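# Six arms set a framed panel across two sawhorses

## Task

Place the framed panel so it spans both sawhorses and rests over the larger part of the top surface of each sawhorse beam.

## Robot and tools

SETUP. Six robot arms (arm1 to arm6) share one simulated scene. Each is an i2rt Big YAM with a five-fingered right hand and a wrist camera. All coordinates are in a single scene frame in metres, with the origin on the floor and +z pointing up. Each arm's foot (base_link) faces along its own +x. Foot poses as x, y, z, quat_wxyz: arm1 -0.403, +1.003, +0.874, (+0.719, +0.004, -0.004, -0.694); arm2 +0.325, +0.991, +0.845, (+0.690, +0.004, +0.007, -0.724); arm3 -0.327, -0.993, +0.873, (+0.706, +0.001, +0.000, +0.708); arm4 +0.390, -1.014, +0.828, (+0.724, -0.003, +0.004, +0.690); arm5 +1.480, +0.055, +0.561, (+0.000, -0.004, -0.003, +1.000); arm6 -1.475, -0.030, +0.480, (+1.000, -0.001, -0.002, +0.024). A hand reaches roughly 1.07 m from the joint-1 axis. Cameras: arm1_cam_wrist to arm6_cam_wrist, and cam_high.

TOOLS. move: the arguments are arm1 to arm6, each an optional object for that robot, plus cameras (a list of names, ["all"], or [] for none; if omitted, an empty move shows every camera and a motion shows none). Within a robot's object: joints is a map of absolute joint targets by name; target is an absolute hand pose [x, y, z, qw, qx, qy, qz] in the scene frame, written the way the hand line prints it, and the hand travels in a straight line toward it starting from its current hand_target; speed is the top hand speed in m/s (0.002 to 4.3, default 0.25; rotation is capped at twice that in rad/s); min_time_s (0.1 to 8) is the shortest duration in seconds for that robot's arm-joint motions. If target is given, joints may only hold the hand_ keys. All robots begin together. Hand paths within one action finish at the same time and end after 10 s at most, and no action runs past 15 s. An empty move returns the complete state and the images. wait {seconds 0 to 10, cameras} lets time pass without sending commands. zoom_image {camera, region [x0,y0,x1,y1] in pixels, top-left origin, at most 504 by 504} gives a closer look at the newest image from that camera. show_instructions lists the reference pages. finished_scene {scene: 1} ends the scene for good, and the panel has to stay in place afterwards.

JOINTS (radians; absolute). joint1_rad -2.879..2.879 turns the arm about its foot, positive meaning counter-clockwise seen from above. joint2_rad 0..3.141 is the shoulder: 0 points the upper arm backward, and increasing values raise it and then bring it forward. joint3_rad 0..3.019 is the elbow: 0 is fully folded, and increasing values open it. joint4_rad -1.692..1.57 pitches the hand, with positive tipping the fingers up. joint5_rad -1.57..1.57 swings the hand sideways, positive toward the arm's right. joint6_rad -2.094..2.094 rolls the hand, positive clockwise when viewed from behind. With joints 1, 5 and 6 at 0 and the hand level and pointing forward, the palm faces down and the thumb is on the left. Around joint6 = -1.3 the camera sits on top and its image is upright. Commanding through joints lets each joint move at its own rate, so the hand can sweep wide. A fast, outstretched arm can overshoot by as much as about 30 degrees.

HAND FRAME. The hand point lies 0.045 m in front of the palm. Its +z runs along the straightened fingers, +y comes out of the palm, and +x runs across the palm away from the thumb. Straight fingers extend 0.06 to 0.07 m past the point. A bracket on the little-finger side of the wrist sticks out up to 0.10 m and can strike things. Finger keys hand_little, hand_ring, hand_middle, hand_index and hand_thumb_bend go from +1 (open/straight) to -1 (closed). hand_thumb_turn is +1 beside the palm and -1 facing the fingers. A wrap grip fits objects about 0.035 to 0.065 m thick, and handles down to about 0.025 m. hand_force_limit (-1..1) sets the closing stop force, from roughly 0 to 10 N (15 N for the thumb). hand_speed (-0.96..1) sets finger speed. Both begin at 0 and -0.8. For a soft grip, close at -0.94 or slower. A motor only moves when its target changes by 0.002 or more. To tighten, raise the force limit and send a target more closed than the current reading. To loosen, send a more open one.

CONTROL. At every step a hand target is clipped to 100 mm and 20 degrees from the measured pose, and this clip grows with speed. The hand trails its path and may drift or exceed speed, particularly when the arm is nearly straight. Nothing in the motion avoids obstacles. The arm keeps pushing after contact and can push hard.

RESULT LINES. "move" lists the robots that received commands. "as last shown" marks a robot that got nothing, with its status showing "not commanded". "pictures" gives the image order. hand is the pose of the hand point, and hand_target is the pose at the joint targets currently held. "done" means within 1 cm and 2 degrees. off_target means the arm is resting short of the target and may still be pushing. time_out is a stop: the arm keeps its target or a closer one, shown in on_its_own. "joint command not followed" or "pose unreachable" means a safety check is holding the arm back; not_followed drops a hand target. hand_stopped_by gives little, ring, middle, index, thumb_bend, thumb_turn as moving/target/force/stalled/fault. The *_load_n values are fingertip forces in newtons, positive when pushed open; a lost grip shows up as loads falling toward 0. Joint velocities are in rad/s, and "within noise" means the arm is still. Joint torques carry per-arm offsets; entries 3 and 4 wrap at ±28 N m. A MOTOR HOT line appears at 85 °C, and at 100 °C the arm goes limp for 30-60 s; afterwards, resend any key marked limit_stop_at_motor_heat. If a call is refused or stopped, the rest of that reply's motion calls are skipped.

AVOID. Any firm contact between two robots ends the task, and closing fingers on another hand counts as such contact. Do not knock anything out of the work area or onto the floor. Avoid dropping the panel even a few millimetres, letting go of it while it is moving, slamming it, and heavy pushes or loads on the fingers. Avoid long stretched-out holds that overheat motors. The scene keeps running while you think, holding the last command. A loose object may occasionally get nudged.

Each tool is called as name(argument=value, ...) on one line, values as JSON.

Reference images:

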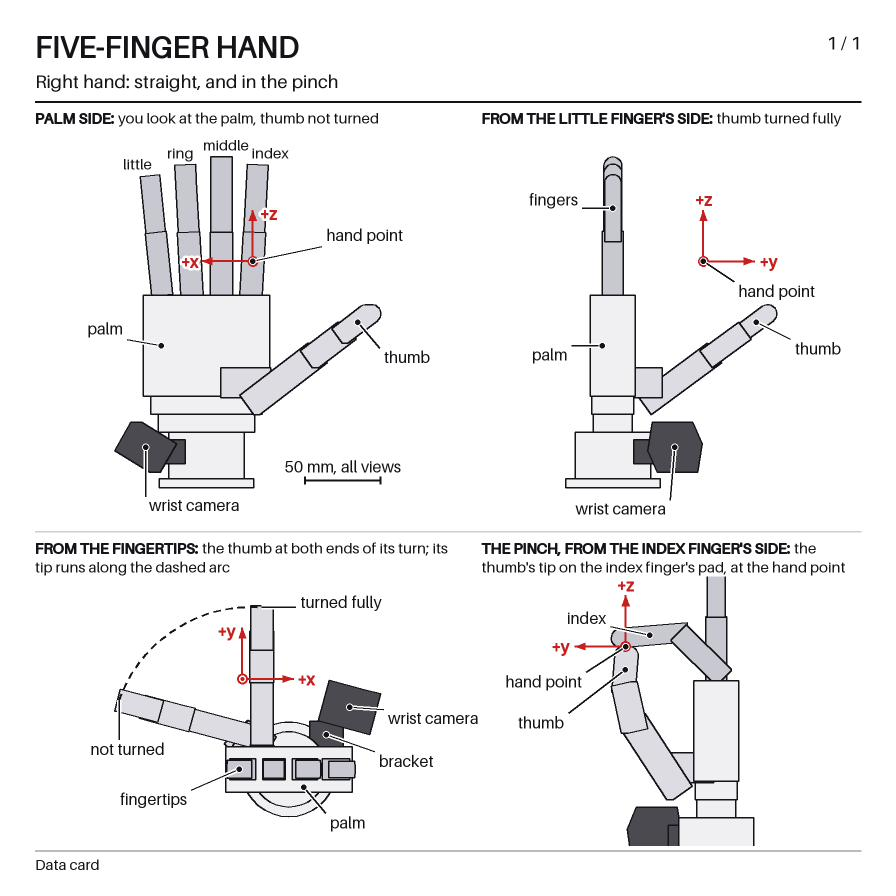

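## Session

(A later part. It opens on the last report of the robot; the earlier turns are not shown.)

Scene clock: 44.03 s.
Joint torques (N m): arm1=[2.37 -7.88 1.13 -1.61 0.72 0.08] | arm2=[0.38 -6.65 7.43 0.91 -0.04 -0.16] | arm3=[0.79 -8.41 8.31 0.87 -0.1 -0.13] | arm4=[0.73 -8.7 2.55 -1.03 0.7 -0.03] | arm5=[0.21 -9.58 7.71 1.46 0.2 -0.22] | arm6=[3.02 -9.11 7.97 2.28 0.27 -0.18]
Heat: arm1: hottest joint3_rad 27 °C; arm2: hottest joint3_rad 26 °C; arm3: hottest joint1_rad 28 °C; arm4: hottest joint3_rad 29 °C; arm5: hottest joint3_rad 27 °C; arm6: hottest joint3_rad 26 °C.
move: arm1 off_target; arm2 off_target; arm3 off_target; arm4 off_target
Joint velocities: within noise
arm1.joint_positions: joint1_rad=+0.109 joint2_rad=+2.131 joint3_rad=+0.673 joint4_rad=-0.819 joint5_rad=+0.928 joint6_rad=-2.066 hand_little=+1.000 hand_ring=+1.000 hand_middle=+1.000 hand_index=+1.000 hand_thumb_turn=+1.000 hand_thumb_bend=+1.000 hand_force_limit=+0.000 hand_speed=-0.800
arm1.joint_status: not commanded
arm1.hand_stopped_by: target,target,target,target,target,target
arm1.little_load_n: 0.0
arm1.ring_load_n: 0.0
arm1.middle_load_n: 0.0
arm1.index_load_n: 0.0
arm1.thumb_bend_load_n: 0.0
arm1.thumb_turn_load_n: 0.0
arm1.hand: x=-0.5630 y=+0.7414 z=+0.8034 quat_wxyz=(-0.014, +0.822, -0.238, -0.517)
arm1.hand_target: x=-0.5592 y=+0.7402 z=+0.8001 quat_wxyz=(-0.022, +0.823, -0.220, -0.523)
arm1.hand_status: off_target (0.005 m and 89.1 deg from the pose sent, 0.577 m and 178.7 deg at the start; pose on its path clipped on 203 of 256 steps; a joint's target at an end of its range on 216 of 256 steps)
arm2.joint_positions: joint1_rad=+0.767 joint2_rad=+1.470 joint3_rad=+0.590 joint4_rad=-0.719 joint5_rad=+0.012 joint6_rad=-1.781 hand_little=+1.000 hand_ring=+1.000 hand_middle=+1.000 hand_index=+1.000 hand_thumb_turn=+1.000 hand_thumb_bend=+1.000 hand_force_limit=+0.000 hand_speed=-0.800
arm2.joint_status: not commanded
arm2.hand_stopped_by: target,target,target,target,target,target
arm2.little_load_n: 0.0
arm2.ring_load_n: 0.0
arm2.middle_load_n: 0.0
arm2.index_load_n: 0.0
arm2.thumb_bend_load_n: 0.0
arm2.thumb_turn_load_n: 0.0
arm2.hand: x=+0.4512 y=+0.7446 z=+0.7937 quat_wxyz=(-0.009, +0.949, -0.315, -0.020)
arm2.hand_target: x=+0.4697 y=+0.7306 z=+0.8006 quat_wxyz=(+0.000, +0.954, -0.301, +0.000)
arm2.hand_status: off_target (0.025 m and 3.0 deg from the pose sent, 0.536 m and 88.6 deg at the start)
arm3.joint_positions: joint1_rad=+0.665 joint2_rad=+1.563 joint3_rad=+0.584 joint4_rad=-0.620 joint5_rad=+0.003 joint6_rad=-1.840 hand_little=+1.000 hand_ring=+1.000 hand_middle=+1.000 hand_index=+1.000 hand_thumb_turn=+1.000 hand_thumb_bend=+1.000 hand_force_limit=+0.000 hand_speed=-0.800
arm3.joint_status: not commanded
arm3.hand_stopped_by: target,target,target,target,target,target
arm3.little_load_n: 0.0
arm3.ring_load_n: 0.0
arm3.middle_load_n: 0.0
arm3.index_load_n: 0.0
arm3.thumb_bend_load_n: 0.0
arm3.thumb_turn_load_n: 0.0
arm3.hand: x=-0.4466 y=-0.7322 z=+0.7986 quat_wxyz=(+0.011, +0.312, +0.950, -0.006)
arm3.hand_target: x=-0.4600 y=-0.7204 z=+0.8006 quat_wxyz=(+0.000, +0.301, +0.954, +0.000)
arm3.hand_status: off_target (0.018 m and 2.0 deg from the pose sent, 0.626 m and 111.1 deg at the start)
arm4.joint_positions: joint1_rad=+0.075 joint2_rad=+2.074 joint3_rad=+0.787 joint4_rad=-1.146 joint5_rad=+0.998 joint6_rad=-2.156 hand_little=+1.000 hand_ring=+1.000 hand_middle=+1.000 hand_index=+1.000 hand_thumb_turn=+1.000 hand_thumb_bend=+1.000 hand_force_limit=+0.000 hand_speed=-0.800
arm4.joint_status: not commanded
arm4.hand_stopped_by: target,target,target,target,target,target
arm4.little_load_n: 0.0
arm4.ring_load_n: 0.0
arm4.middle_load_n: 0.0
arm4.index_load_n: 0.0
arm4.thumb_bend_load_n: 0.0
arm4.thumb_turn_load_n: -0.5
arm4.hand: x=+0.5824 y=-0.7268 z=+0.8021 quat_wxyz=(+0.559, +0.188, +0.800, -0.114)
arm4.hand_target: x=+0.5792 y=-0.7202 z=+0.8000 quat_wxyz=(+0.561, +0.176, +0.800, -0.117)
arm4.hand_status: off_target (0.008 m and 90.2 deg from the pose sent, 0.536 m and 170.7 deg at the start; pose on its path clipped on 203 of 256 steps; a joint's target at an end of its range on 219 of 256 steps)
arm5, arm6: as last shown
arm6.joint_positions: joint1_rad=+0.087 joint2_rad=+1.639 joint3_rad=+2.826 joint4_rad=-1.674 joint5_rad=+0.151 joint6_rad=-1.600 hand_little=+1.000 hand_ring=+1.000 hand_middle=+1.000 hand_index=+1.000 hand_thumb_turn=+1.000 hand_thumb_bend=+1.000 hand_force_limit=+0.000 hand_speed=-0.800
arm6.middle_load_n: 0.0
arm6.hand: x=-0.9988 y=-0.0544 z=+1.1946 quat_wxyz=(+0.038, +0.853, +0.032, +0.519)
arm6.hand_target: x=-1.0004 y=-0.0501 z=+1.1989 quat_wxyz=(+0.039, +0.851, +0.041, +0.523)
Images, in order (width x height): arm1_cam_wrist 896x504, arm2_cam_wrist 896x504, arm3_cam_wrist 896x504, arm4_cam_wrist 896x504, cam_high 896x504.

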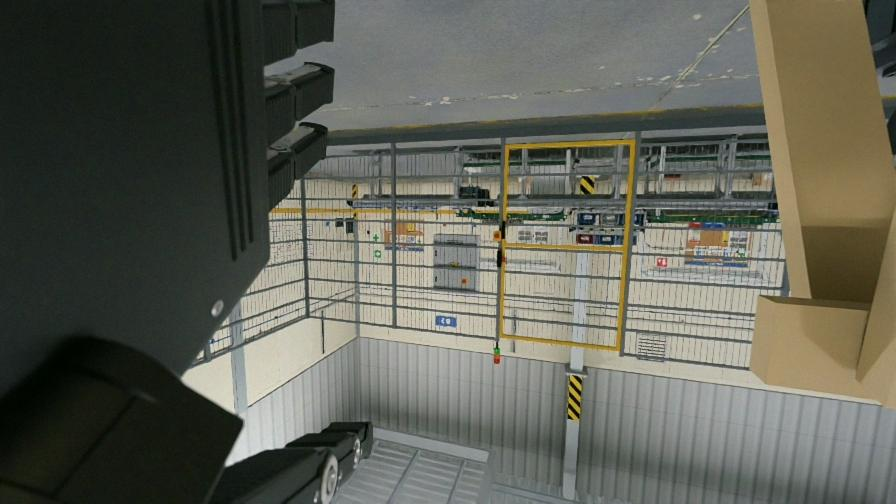

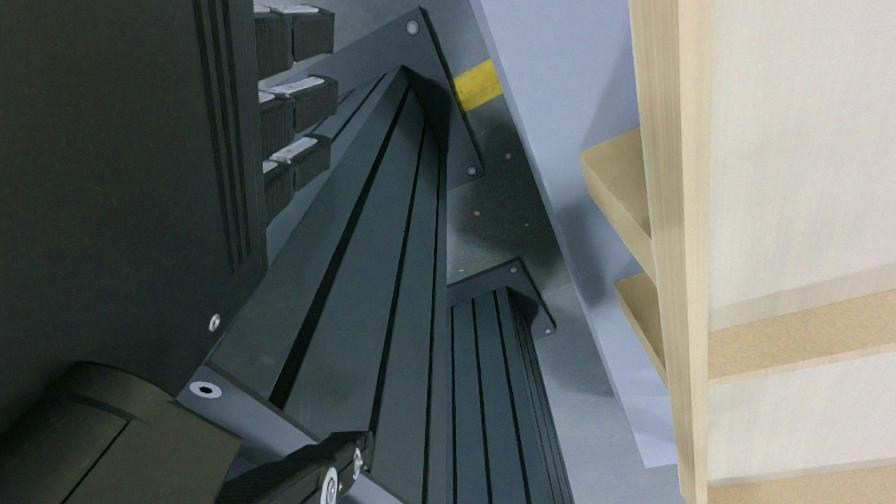

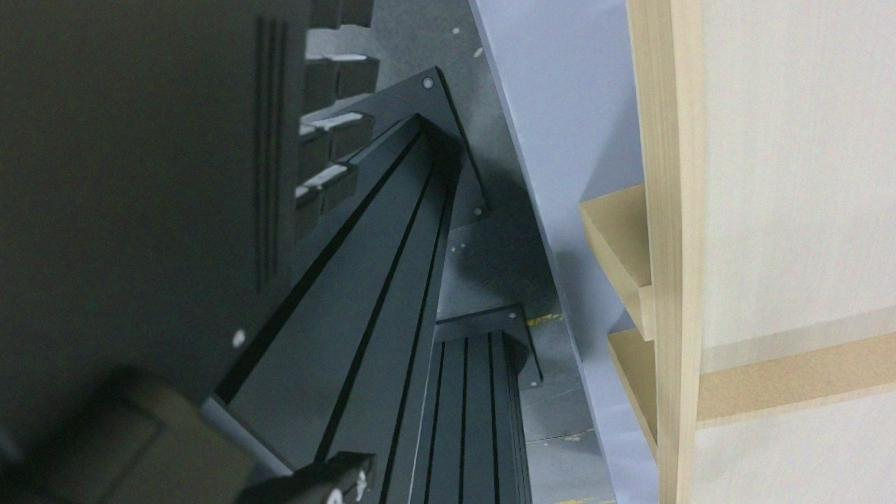

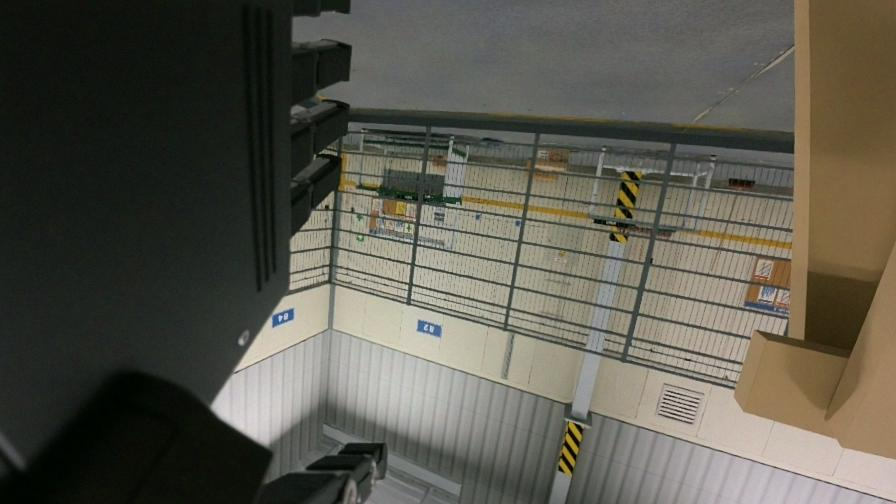

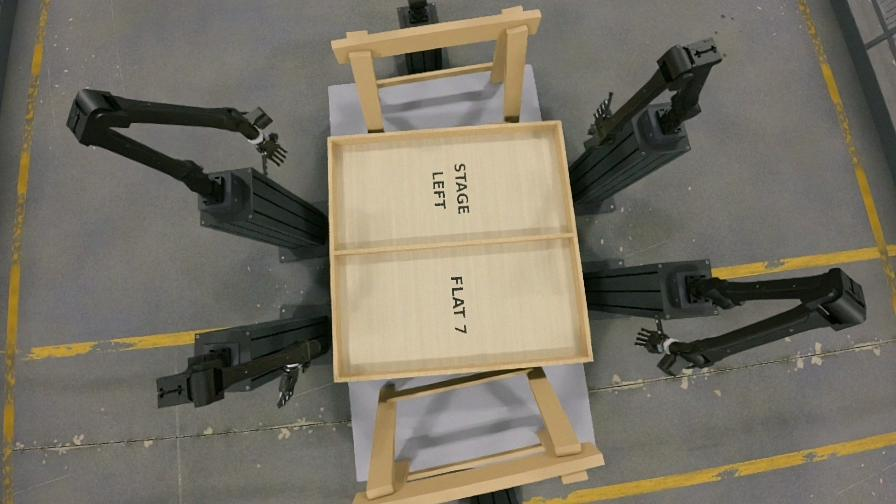

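move(arm1={"joints": {"joint1_rad": -0.73, "joint2_rad": 1.5, "joint3_rad": 1.0, "joint4_rad": -1.07, "joint5_rad": 0.0, "joint6_rad": 1.8}, "min_time_s": 3}, arm4={"joints": {"joint1_rad": -0.665, "joint2_rad": 1.5, "joint3_rad": 1.0, "joint4_rad": -1.07, "joint5_rad": 0.0, "joint6_rad": 1.84}, "min_time_s": 3})

move(arm1={"target": [-0.56, 0.74, 0.80, 0, 0.9537, 0.3008, 0], "speed": 0.35}, arm4={"target": [0.58, -0.72, 0.80, 0, -0.3008, 0.9537, 0], "speed": 0.35}, cameras=["arm1_cam_wrist", "arm4_cam_wrist", "arm2_cam_wrist", "arm3_cam_wrist", "cam_high"])

Scene clock: 49.37 s.
Joint torques (N m): arm1=[-0.26 -10.17 10.51 -0.47 -0.12 0.21] | arm2=[0.38 -6.71 7.43 0.91 -0.05 -0.16] | arm3=[0.5 -8.82 8.27 0.72 -0.09 -0.13] | arm4=[-0.67 -9.23 10.41 0.88 -0.08 0.1] | arm5=[0.09 -9.88 7.73 1.52 0.16 -0.23] | arm6=[3.08 -9.11 7.95 2.28 0.28 -0.17]
Heat: arm1: hottest joint3_rad 27 °C; arm2: hottest joint3_rad 26 °C; arm3: hottest joint3_rad 29 °C; arm4: hottest joint3_rad 29 °C; arm5: hottest joint3_rad 27 °C; arm6: hottest joint3_rad 26 °C.
move: arm1 done; arm4 done
Joint velocities: within noise
arm1.joint_positions: joint1_rad=-0.720 joint2_rad=+1.505 joint3_rad=+0.971 joint4_rad=-1.062 joint5_rad=+0.003 joint6_rad=+1.791 hand_little=+1.000 hand_ring=+1.000 hand_middle=+1.000 hand_index=+1.000 hand_thumb_turn=+1.000 hand_thumb_bend=+1.000 hand_force_limit=+0.000 hand_speed=-0.800
arm1.joint_status: all done
arm1.hand_stopped_by: target,target,target,target,target,target
arm1.little_load_n: 0.0
arm1.ring_load_n: 0.0
arm1.middle_load_n: 0.0
arm1.index_load_n: 0.0
arm1.thumb_bend_load_n: 0.0
arm1.thumb_turn_load_n: 0.0
arm1.hand: x=-0.6361 y=+0.6381 z=+0.9204 quat_wxyz=(+0.006, -0.945, -0.327, -0.015)
arm1.hand_target: x=-0.6476 y=+0.6311 z=+0.9331 quat_wxyz=(-0.002, -0.948, -0.318, -0.005)
arm1.hand_status: not commanded
arm2, arm3, arm5, arm6: as last shown
arm4.joint_positions: joint1_rad=-0.661 joint2_rad=+1.509 joint3_rad=+0.957 joint4_rad=-1.077 joint5_rad=+0.002 joint6_rad=+1.831 hand_little=+1.000 hand_ring=+1.000 hand_middle=+1.000 hand_index=+1.000 hand_thumb_turn=+1.000 hand_thumb_bend=+1.000 hand_force_limit=+0.000 hand_speed=-0.800
arm4.joint_status: all done
arm4.hand_stopped_by: target,target,target,target,target,target
arm4.little_load_n: 0.0
arm4.ring_load_n: 0.5
arm4.middle_load_n: 0.0
arm4.index_load_n: 0.0
arm4.thumb_bend_load_n: -0.5
arm4.thumb_turn_load_n: 0.0
arm4.hand: x=+0.6268 y=-0.6623 z=+0.8662 quat_wxyz=(+0.026, +0.296, -0.955, +0.021)
arm4.hand_target: x=+0.6434 y=-0.6459 z=+0.8858 quat_wxyz=(+0.001, +0.289, -0.957, +0.005)
arm4.hand_status: not commanded
pictures: none

Scene clock: 50.73 s.
Joint torques (N m): arm1=[-0.26 -5.71 6.06 0.17 0.12 0.22] | arm2=[0.38 -6.71 7.43 0.91 -0.04 -0.16] | arm3=[0.67 -8.53 8.21 0.85 -0.06 -0.14] | arm4=[-1.26 -7.36 5.5 1.06 -0.09 -0.05] | arm5=[-0.09 -9.93 7.84 1.73 0.21 -0.23] | arm6=[3.08 -9.17 7.97 2.26 0.27 -0.18]
Heat: arm1: hottest joint3_rad 27 °C; arm2: hottest joint3_rad 26 °C; arm3: hottest joint3_rad 29 °C; arm4: hottest joint3_rad 29 °C; arm5: hottest joint3_rad 27 °C; arm6: hottest joint3_rad 26 °C.
move: arm1 done; arm4 done
Joint velocities: within noise
arm1.joint_positions: joint1_rad=-0.720 joint2_rad=+1.443 joint3_rad=+0.461 joint4_rad=-0.587 joint5_rad=+0.005 joint6_rad=+1.825 hand_little=+1.000 hand_ring=+1.000 hand_middle=+1.000 hand_index=+1.000 hand_thumb_turn=+1.000 hand_thumb_bend=+1.000 hand_force_limit=+0.000 hand_speed=-0.800
arm1.joint_status: not commanded
arm1.hand_stopped_by: target,target,target,target,target,target
arm1.little_load_n: 0.0
arm1.ring_load_n: 0.0
arm1.middle_load_n: 0.0
arm1.index_load_n: 0.0
arm1.thumb_bend_load_n: 0.0
arm1.thumb_turn_load_n: 0.0
arm1.hand: x=-0.5533 y=+0.7410 z=+0.8011 quat_wxyz=(+0.000, -0.951, -0.311, -0.003)
arm1.hand_target: x=-0.5599 y=+0.7401 z=+0.8001 quat_wxyz=(+0.000, -0.954, -0.301, +0.000)
arm1.hand_status: done (0.007 m and 1.2 deg from the pose sent, 0.175 m and 3.7 deg at the start)
arm2, arm3, arm5, arm6: as last shown
arm4.joint_positions: joint1_rad=-0.663 joint2_rad=+1.434 joint3_rad=+0.632 joint4_rad=-0.777 joint5_rad=-0.004 joint6_rad=+1.817 hand_little=+1.000 hand_ring=+1.000 hand_middle=+1.000 hand_index=+1.000 hand_thumb_turn=+1.000 hand_thumb_bend=+1.000 hand_force_limit=+0.000 hand_speed=-0.800
arm4.joint_status: not commanded
arm4.hand_stopped_by: target,target,target,target,target,target
arm4.little_load_n: 0.0
arm4.ring_load_n: 0.0
arm4.middle_load_n: 0.0
arm4.index_load_n: 0.0
arm4.thumb_bend_load_n: 0.0
arm4.thumb_turn_load_n: 0.0
arm4.hand: x=+0.5767 y=-0.7197 z=+0.7968 quat_wxyz=(+0.006, +0.302, -0.953, +0.005)
arm4.hand_target: x=+0.5801 y=-0.7199 z=+0.8000 quat_wxyz=(+0.000, +0.301, -0.954, +0.000)
arm4.hand_status: done (0.005 m and 1.0 deg from the pose sent, 0.099 m and 3.9 deg at the start)
pictures: arm1_cam_wrist, arm2_cam_wrist, arm3_cam_wrist, arm4_cam_wrist, cam_high
Images, in order (width x height): arm1_cam_wrist 896x504, arm2_cam_wrist 896x504, arm3_cam_wrist 896x504, arm4_cam_wrist 896x504, cam_high 896x504.

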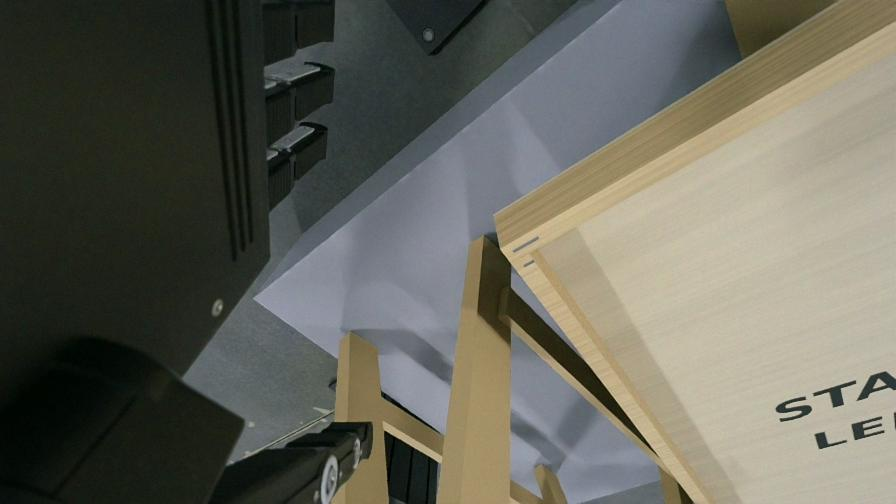

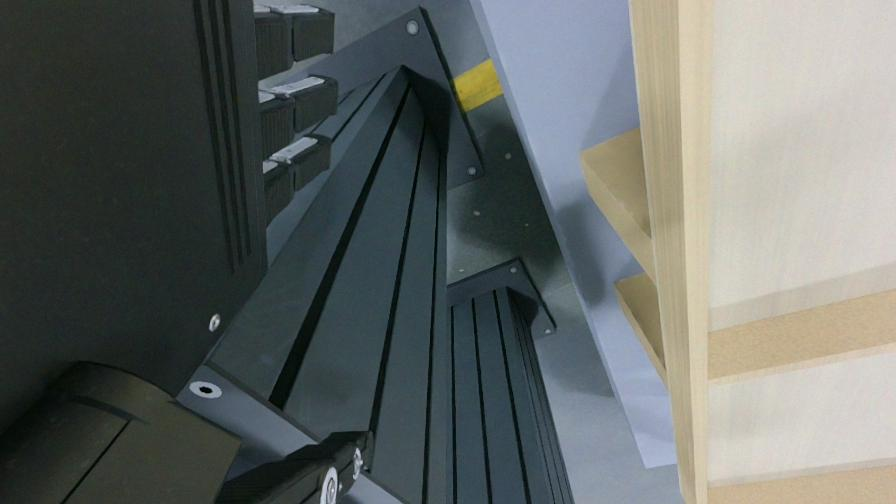

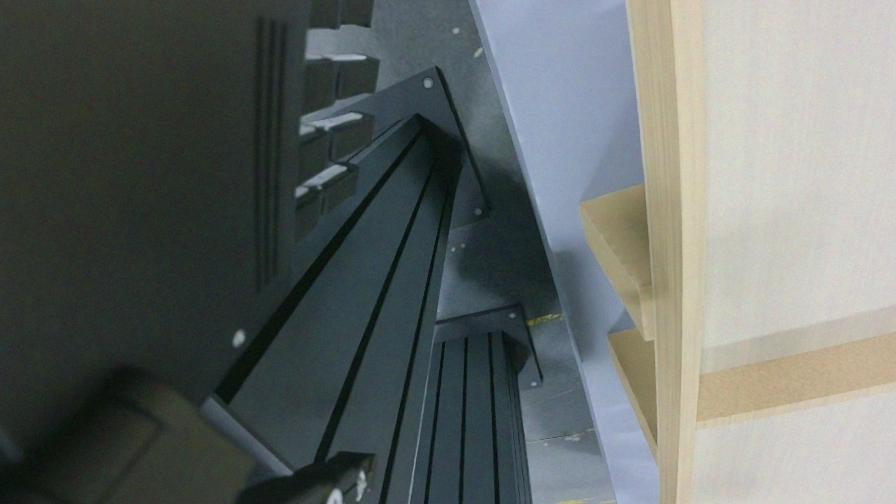

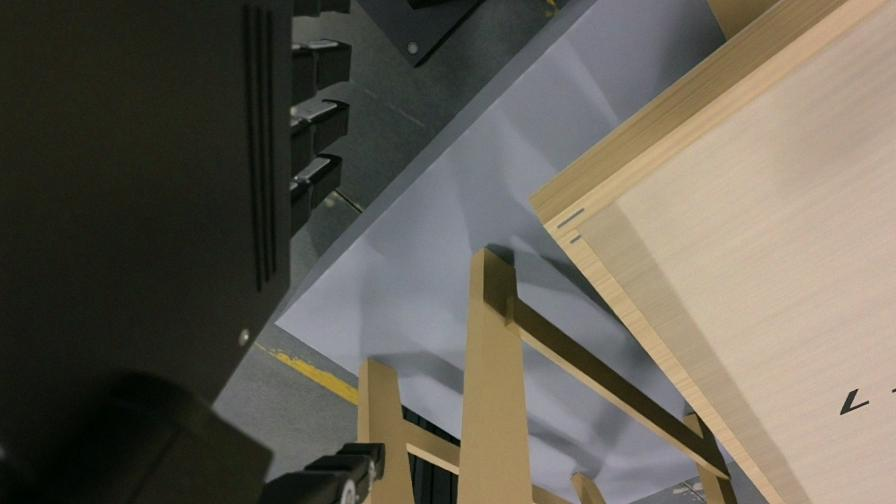

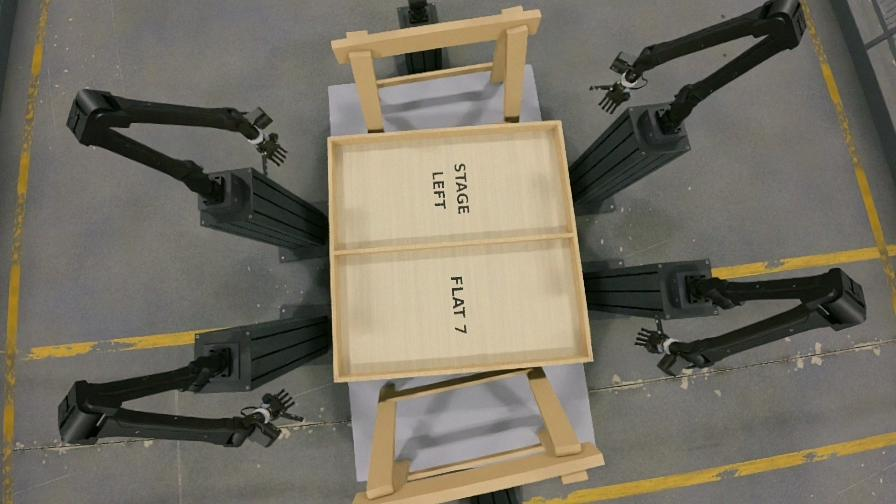

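zoom_image(camera="arm1_cam_wrist", region=[440, 160, 640, 320])

zoom_image(camera="arm4_cam_wrist", region=[480, 140, 680, 300])

zoom_image(camera="arm2_cam_wrist", region=[560, 100, 896, 504])

zoom_image(camera="arm3_cam_wrist", region=[560, 100, 896, 504])

Scaled by 2.520.

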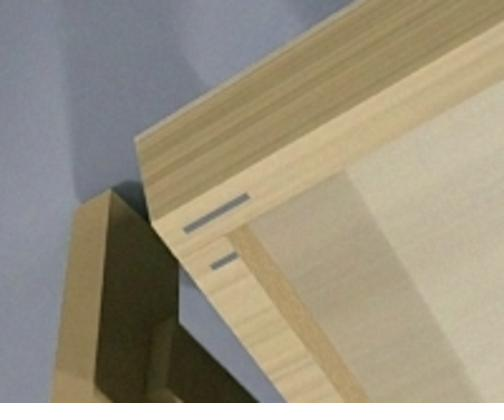

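Scaled by 2.520.

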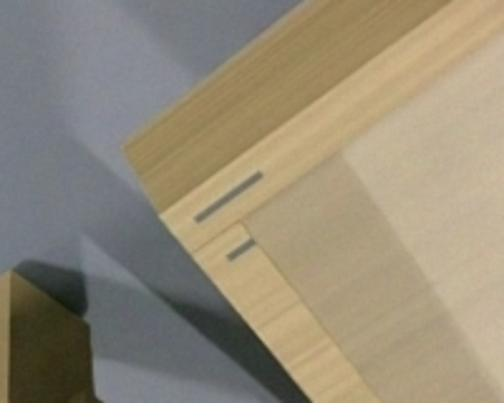

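Scaled by 1.248.

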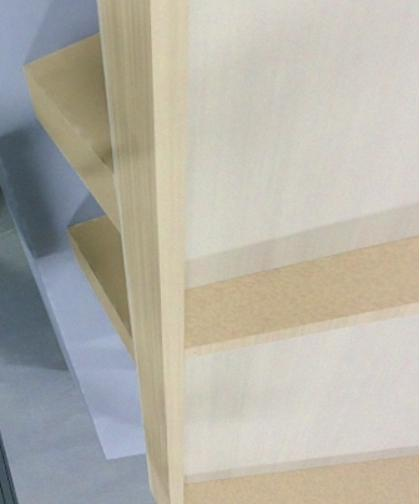

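Scaled by 1.248.

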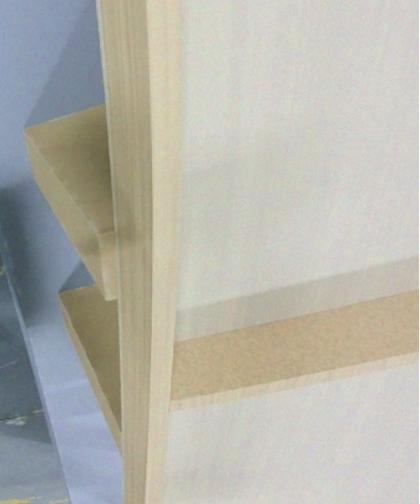

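move(arm1={"target": [-0.56, 0.74, 0.68, 0, 0.9537, 0.3008, 0], "speed": 0.25}, arm2={"target": [0.47, 0.73, 0.68, 0, 0.9537, -0.3008, 0], "speed": 0.25}, arm3={"target": [-0.46, -0.72, 0.68, 0, 0.3008, 0.9537, 0], "speed": 0.25}, arm4={"target": [0.58, -0.72, 0.68, 0, -0.3008, 0.9537, 0], "speed": 0.25}, cameras=["arm1_cam_wrist", "arm2_cam_wrist", "arm3_cam_wrist", "arm4_cam_wrist", "cam_high"])

Scene clock: 55.73 s.
Joint torques (N m): arm1=[-0.5 -8.12 1.96 0.12 0 0.18] | arm2=[0.09 -9 2.28 0.94 0.03 -0.16] | arm3=[0.5 -11.22 3.3 0.77 0 -0.14] | arm4=[-1.03 -7.94 3.12 1.06 -0.09 -0.03] | arm5=[-0.21 -9.99 7.88 1.48 0.19 -0.22] | arm6=[3.02 -9.11 7.97 2.26 0.28 -0.18]
Heat: arm1: hottest joint3_rad 27 °C; arm2: hottest joint3_rad 26 °C; arm3: hottest joint3_rad 30 °C; arm4: hottest joint3_rad 29 °C; arm5: hottest joint3_rad 27 °C; arm6: hottest joint3_rad 26 °C.
move: arm1 done; arm2 off_target; arm3 off_target; arm4 done
Joint velocities: within noise
arm1.joint_positions: joint1_rad=-0.720 joint2_rad=+1.943 joint3_rad=+0.456 joint4_rad=-0.083 joint5_rad=+0.008 joint6_rad=+1.826 hand_little=+1.000 hand_ring=+1.000 hand_middle=+1.000 hand_index=+1.000 hand_thumb_turn=+1.000 hand_thumb_bend=+1.000 hand_force_limit=+0.000 hand_speed=-0.800
arm1.joint_status: not commanded
arm1.hand_stopped_by: target,target,target,target,target,target
arm1.little_load_n: 0.0
arm1.ring_load_n: 0.0
arm1.middle_load_n: 0.0
arm1.index_load_n: 0.0
arm1.thumb_bend_load_n: -0.5
arm1.thumb_turn_load_n: 0.0
arm1.hand: x=-0.5537 y=+0.7401 z=+0.6818 quat_wxyz=(+0.001, -0.951, -0.310, -0.002)
arm1.hand_target: x=-0.5600 y=+0.7401 z=+0.6801 quat_wxyz=(+0.000, -0.954, -0.301, +0.000)
arm1.hand_status: done (0.007 m and 1.2 deg from the pose sent, 0.121 m and 1.2 deg at the start)
arm2.joint_positions: joint1_rad=+0.767 joint2_rad=+1.870 joint3_rad=+0.577 joint4_rad=-0.286 joint5_rad=+0.010 joint6_rad=-1.784 hand_little=+1.000 hand_ring=+1.000 hand_middle=+1.000 hand_index=+1.000 hand_thumb_turn=+1.000 hand_thumb_bend=+1.000 hand_force_limit=+0.000 hand_speed=-0.800
arm2.joint_status: not commanded
arm2.hand_stopped_by: target,target,target,target,target,target
arm2.little_load_n: 0.0
arm2.ring_load_n: 0.0
arm2.middle_load_n: 0.0
arm2.index_load_n: 0.0
arm2.thumb_bend_load_n: 0.0
arm2.thumb_turn_load_n: 0.0
arm2.hand: x=+0.4601 y=+0.7362 z=+0.6784 quat_wxyz=(-0.005, +0.949, -0.314, -0.011)
arm2.hand_target: x=+0.4700 y=+0.7301 z=+0.6802 quat_wxyz=(+0.000, +0.954, -0.301, +0.000)
arm2.hand_status: off_target (0.012 m and 2.1 deg from the pose sent, 0.116 m and 3.0 deg at the start)
arm3.joint_positions: joint1_rad=+0.665 joint2_rad=+1.978 joint3_rad=+0.593 joint4_rad=-0.204 joint5_rad=+0.001 joint6_rad=-1.841 hand_little=+1.000 hand_ring=+1.000 hand_middle=+1.000 hand_index=+1.000 hand_thumb_turn=+1.000 hand_thumb_bend=+1.000 hand_force_limit=+0.000 hand_speed=-0.800
arm3.joint_status: not commanded
arm3.hand_stopped_by: target,target,target,target,target,target
arm3.little_load_n: 0.0
arm3.ring_load_n: 0.0
arm3.middle_load_n: 0.0
arm3.index_load_n: 0.0
arm3.thumb_bend_load_n: 0.0
arm3.thumb_turn_load_n: 0.0
arm3.hand: x=-0.4517 y=-0.7264 z=+0.6815 quat_wxyz=(+0.007, +0.312, +0.950, -0.004)
arm3.hand_target: x=-0.4600 y=-0.7202 z=+0.6802 quat_wxyz=(+0.000, +0.301, +0.954, +0.000)
arm3.hand_status: off_target (0.011 m and 1.6 deg from the pose sent, 0.120 m and 2.0 deg at the start)
arm4.joint_positions: joint1_rad=-0.663 joint2_rad=+1.802 joint3_rad=+0.566 joint4_rad=-0.337 joint5_rad=-0.004 joint6_rad=+1.817 hand_little=+1.000 hand_ring=+1.000 hand_middle=+1.000 hand_index=+1.000 hand_thumb_turn=+1.000 hand_thumb_bend=+1.000 hand_force_limit=+0.000 hand_speed=-0.800
arm4.joint_status: not commanded
arm4.hand_stopped_by: target,target,target,target,target,target
arm4.little_load_n: 0.0
arm4.ring_load_n: 0.0
arm4.middle_load_n: 0.0
arm4.index_load_n: 0.0
arm4.thumb_bend_load_n: 0.0
arm4.thumb_turn_load_n: 0.0
arm4.hand: x=+0.5754 y=-0.7221 z=+0.6792 quat_wxyz=(+0.004, +0.302, -0.953, +0.004)
arm4.hand_target: x=+0.5799 y=-0.7201 z=+0.6801 quat_wxyz=(+0.000, +0.301, -0.954, +0.000)
arm4.hand_status: done (0.005 m and 0.7 deg from the pose sent, 0.117 m and 1.0 deg at the start)
arm5, arm6: as last shown
Images, in order (width x height): arm1_cam_wrist 896x504, arm2_cam_wrist 896x504, arm3_cam_wrist 896x504, arm4_cam_wrist 896x504, cam_high 896x504.

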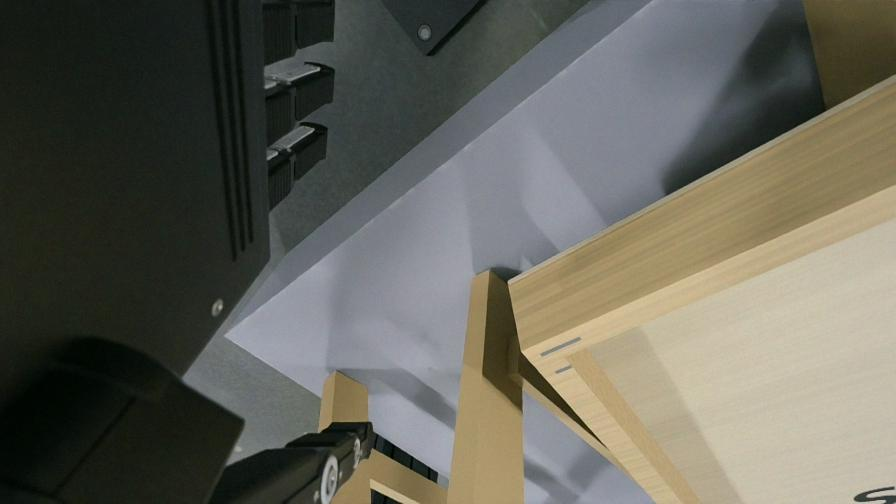

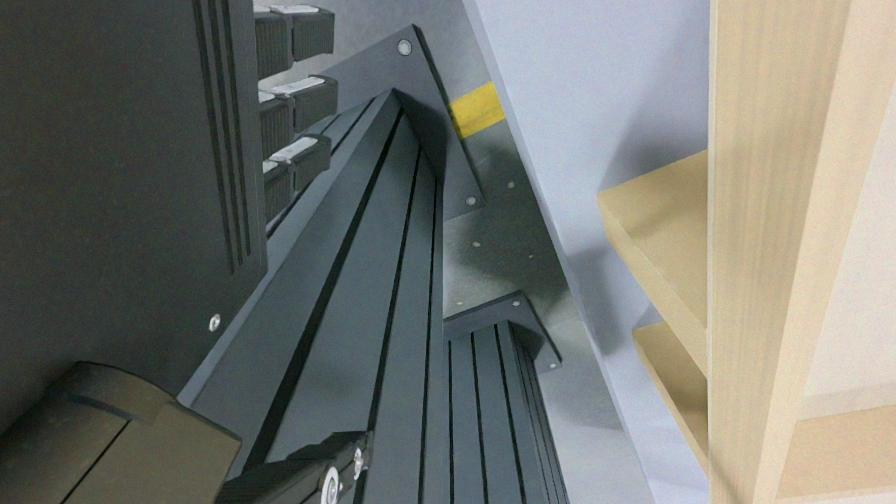

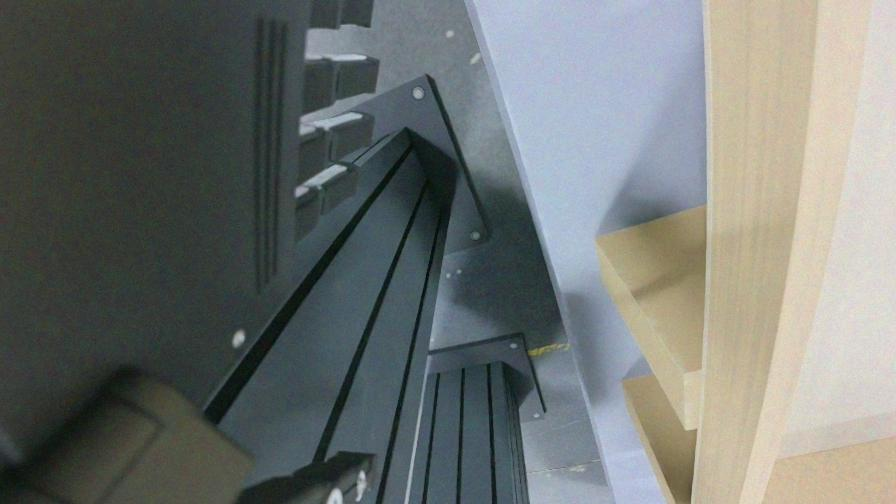

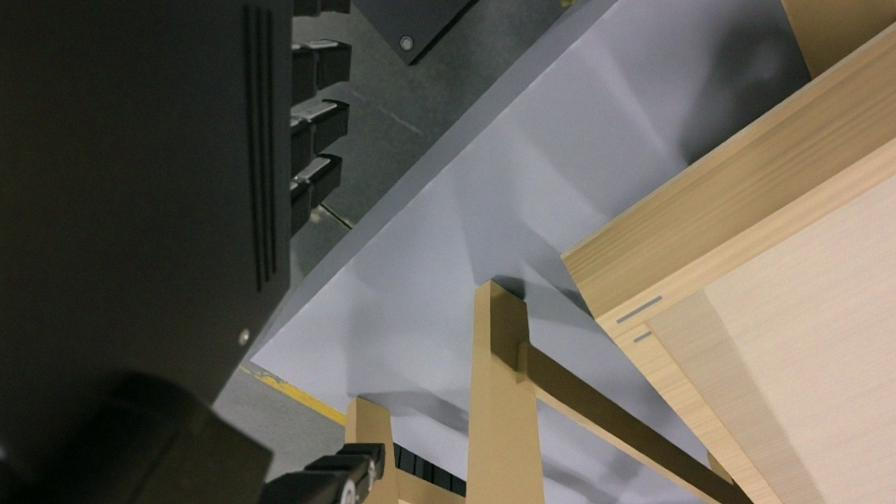

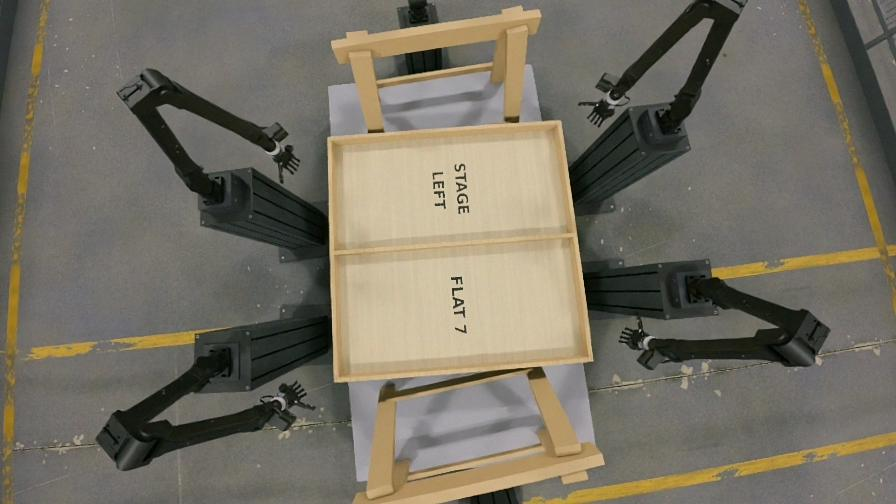

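zoom_image(camera="arm1_cam_wrist", region=[200, 0, 452, 252])

zoom_image(camera="arm2_cam_wrist", region=[200, 0, 452, 252])

zoom_image(camera="arm3_cam_wrist", region=[200, 0, 452, 252])

zoom_image(camera="arm4_cam_wrist", region=[200, 0, 452, 252])

Scaled by 2.000.

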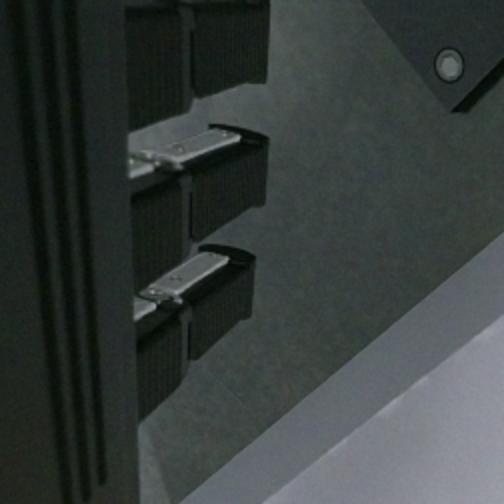

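Scaled by 2.000.

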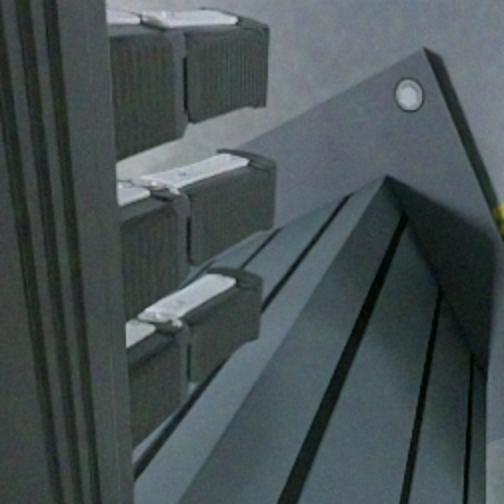

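Scaled by 2.000.

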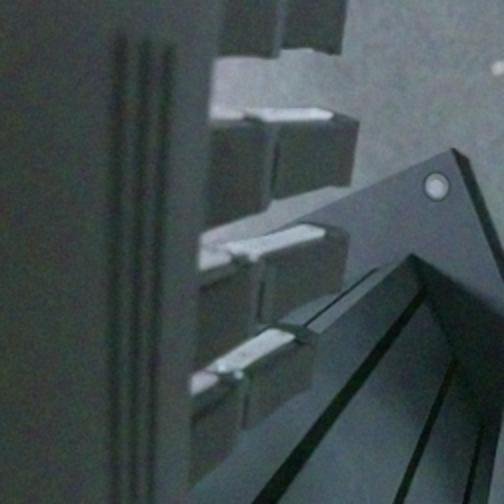

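Scaled by 2.000.

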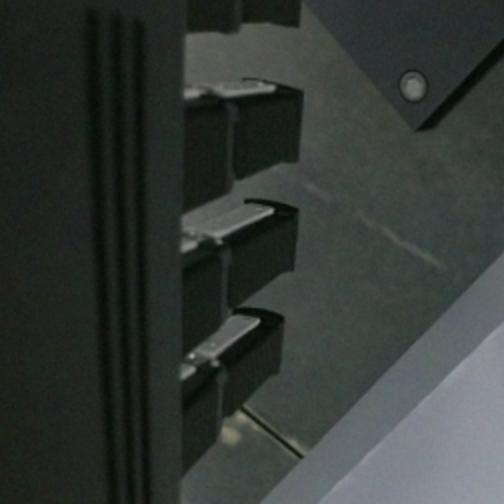

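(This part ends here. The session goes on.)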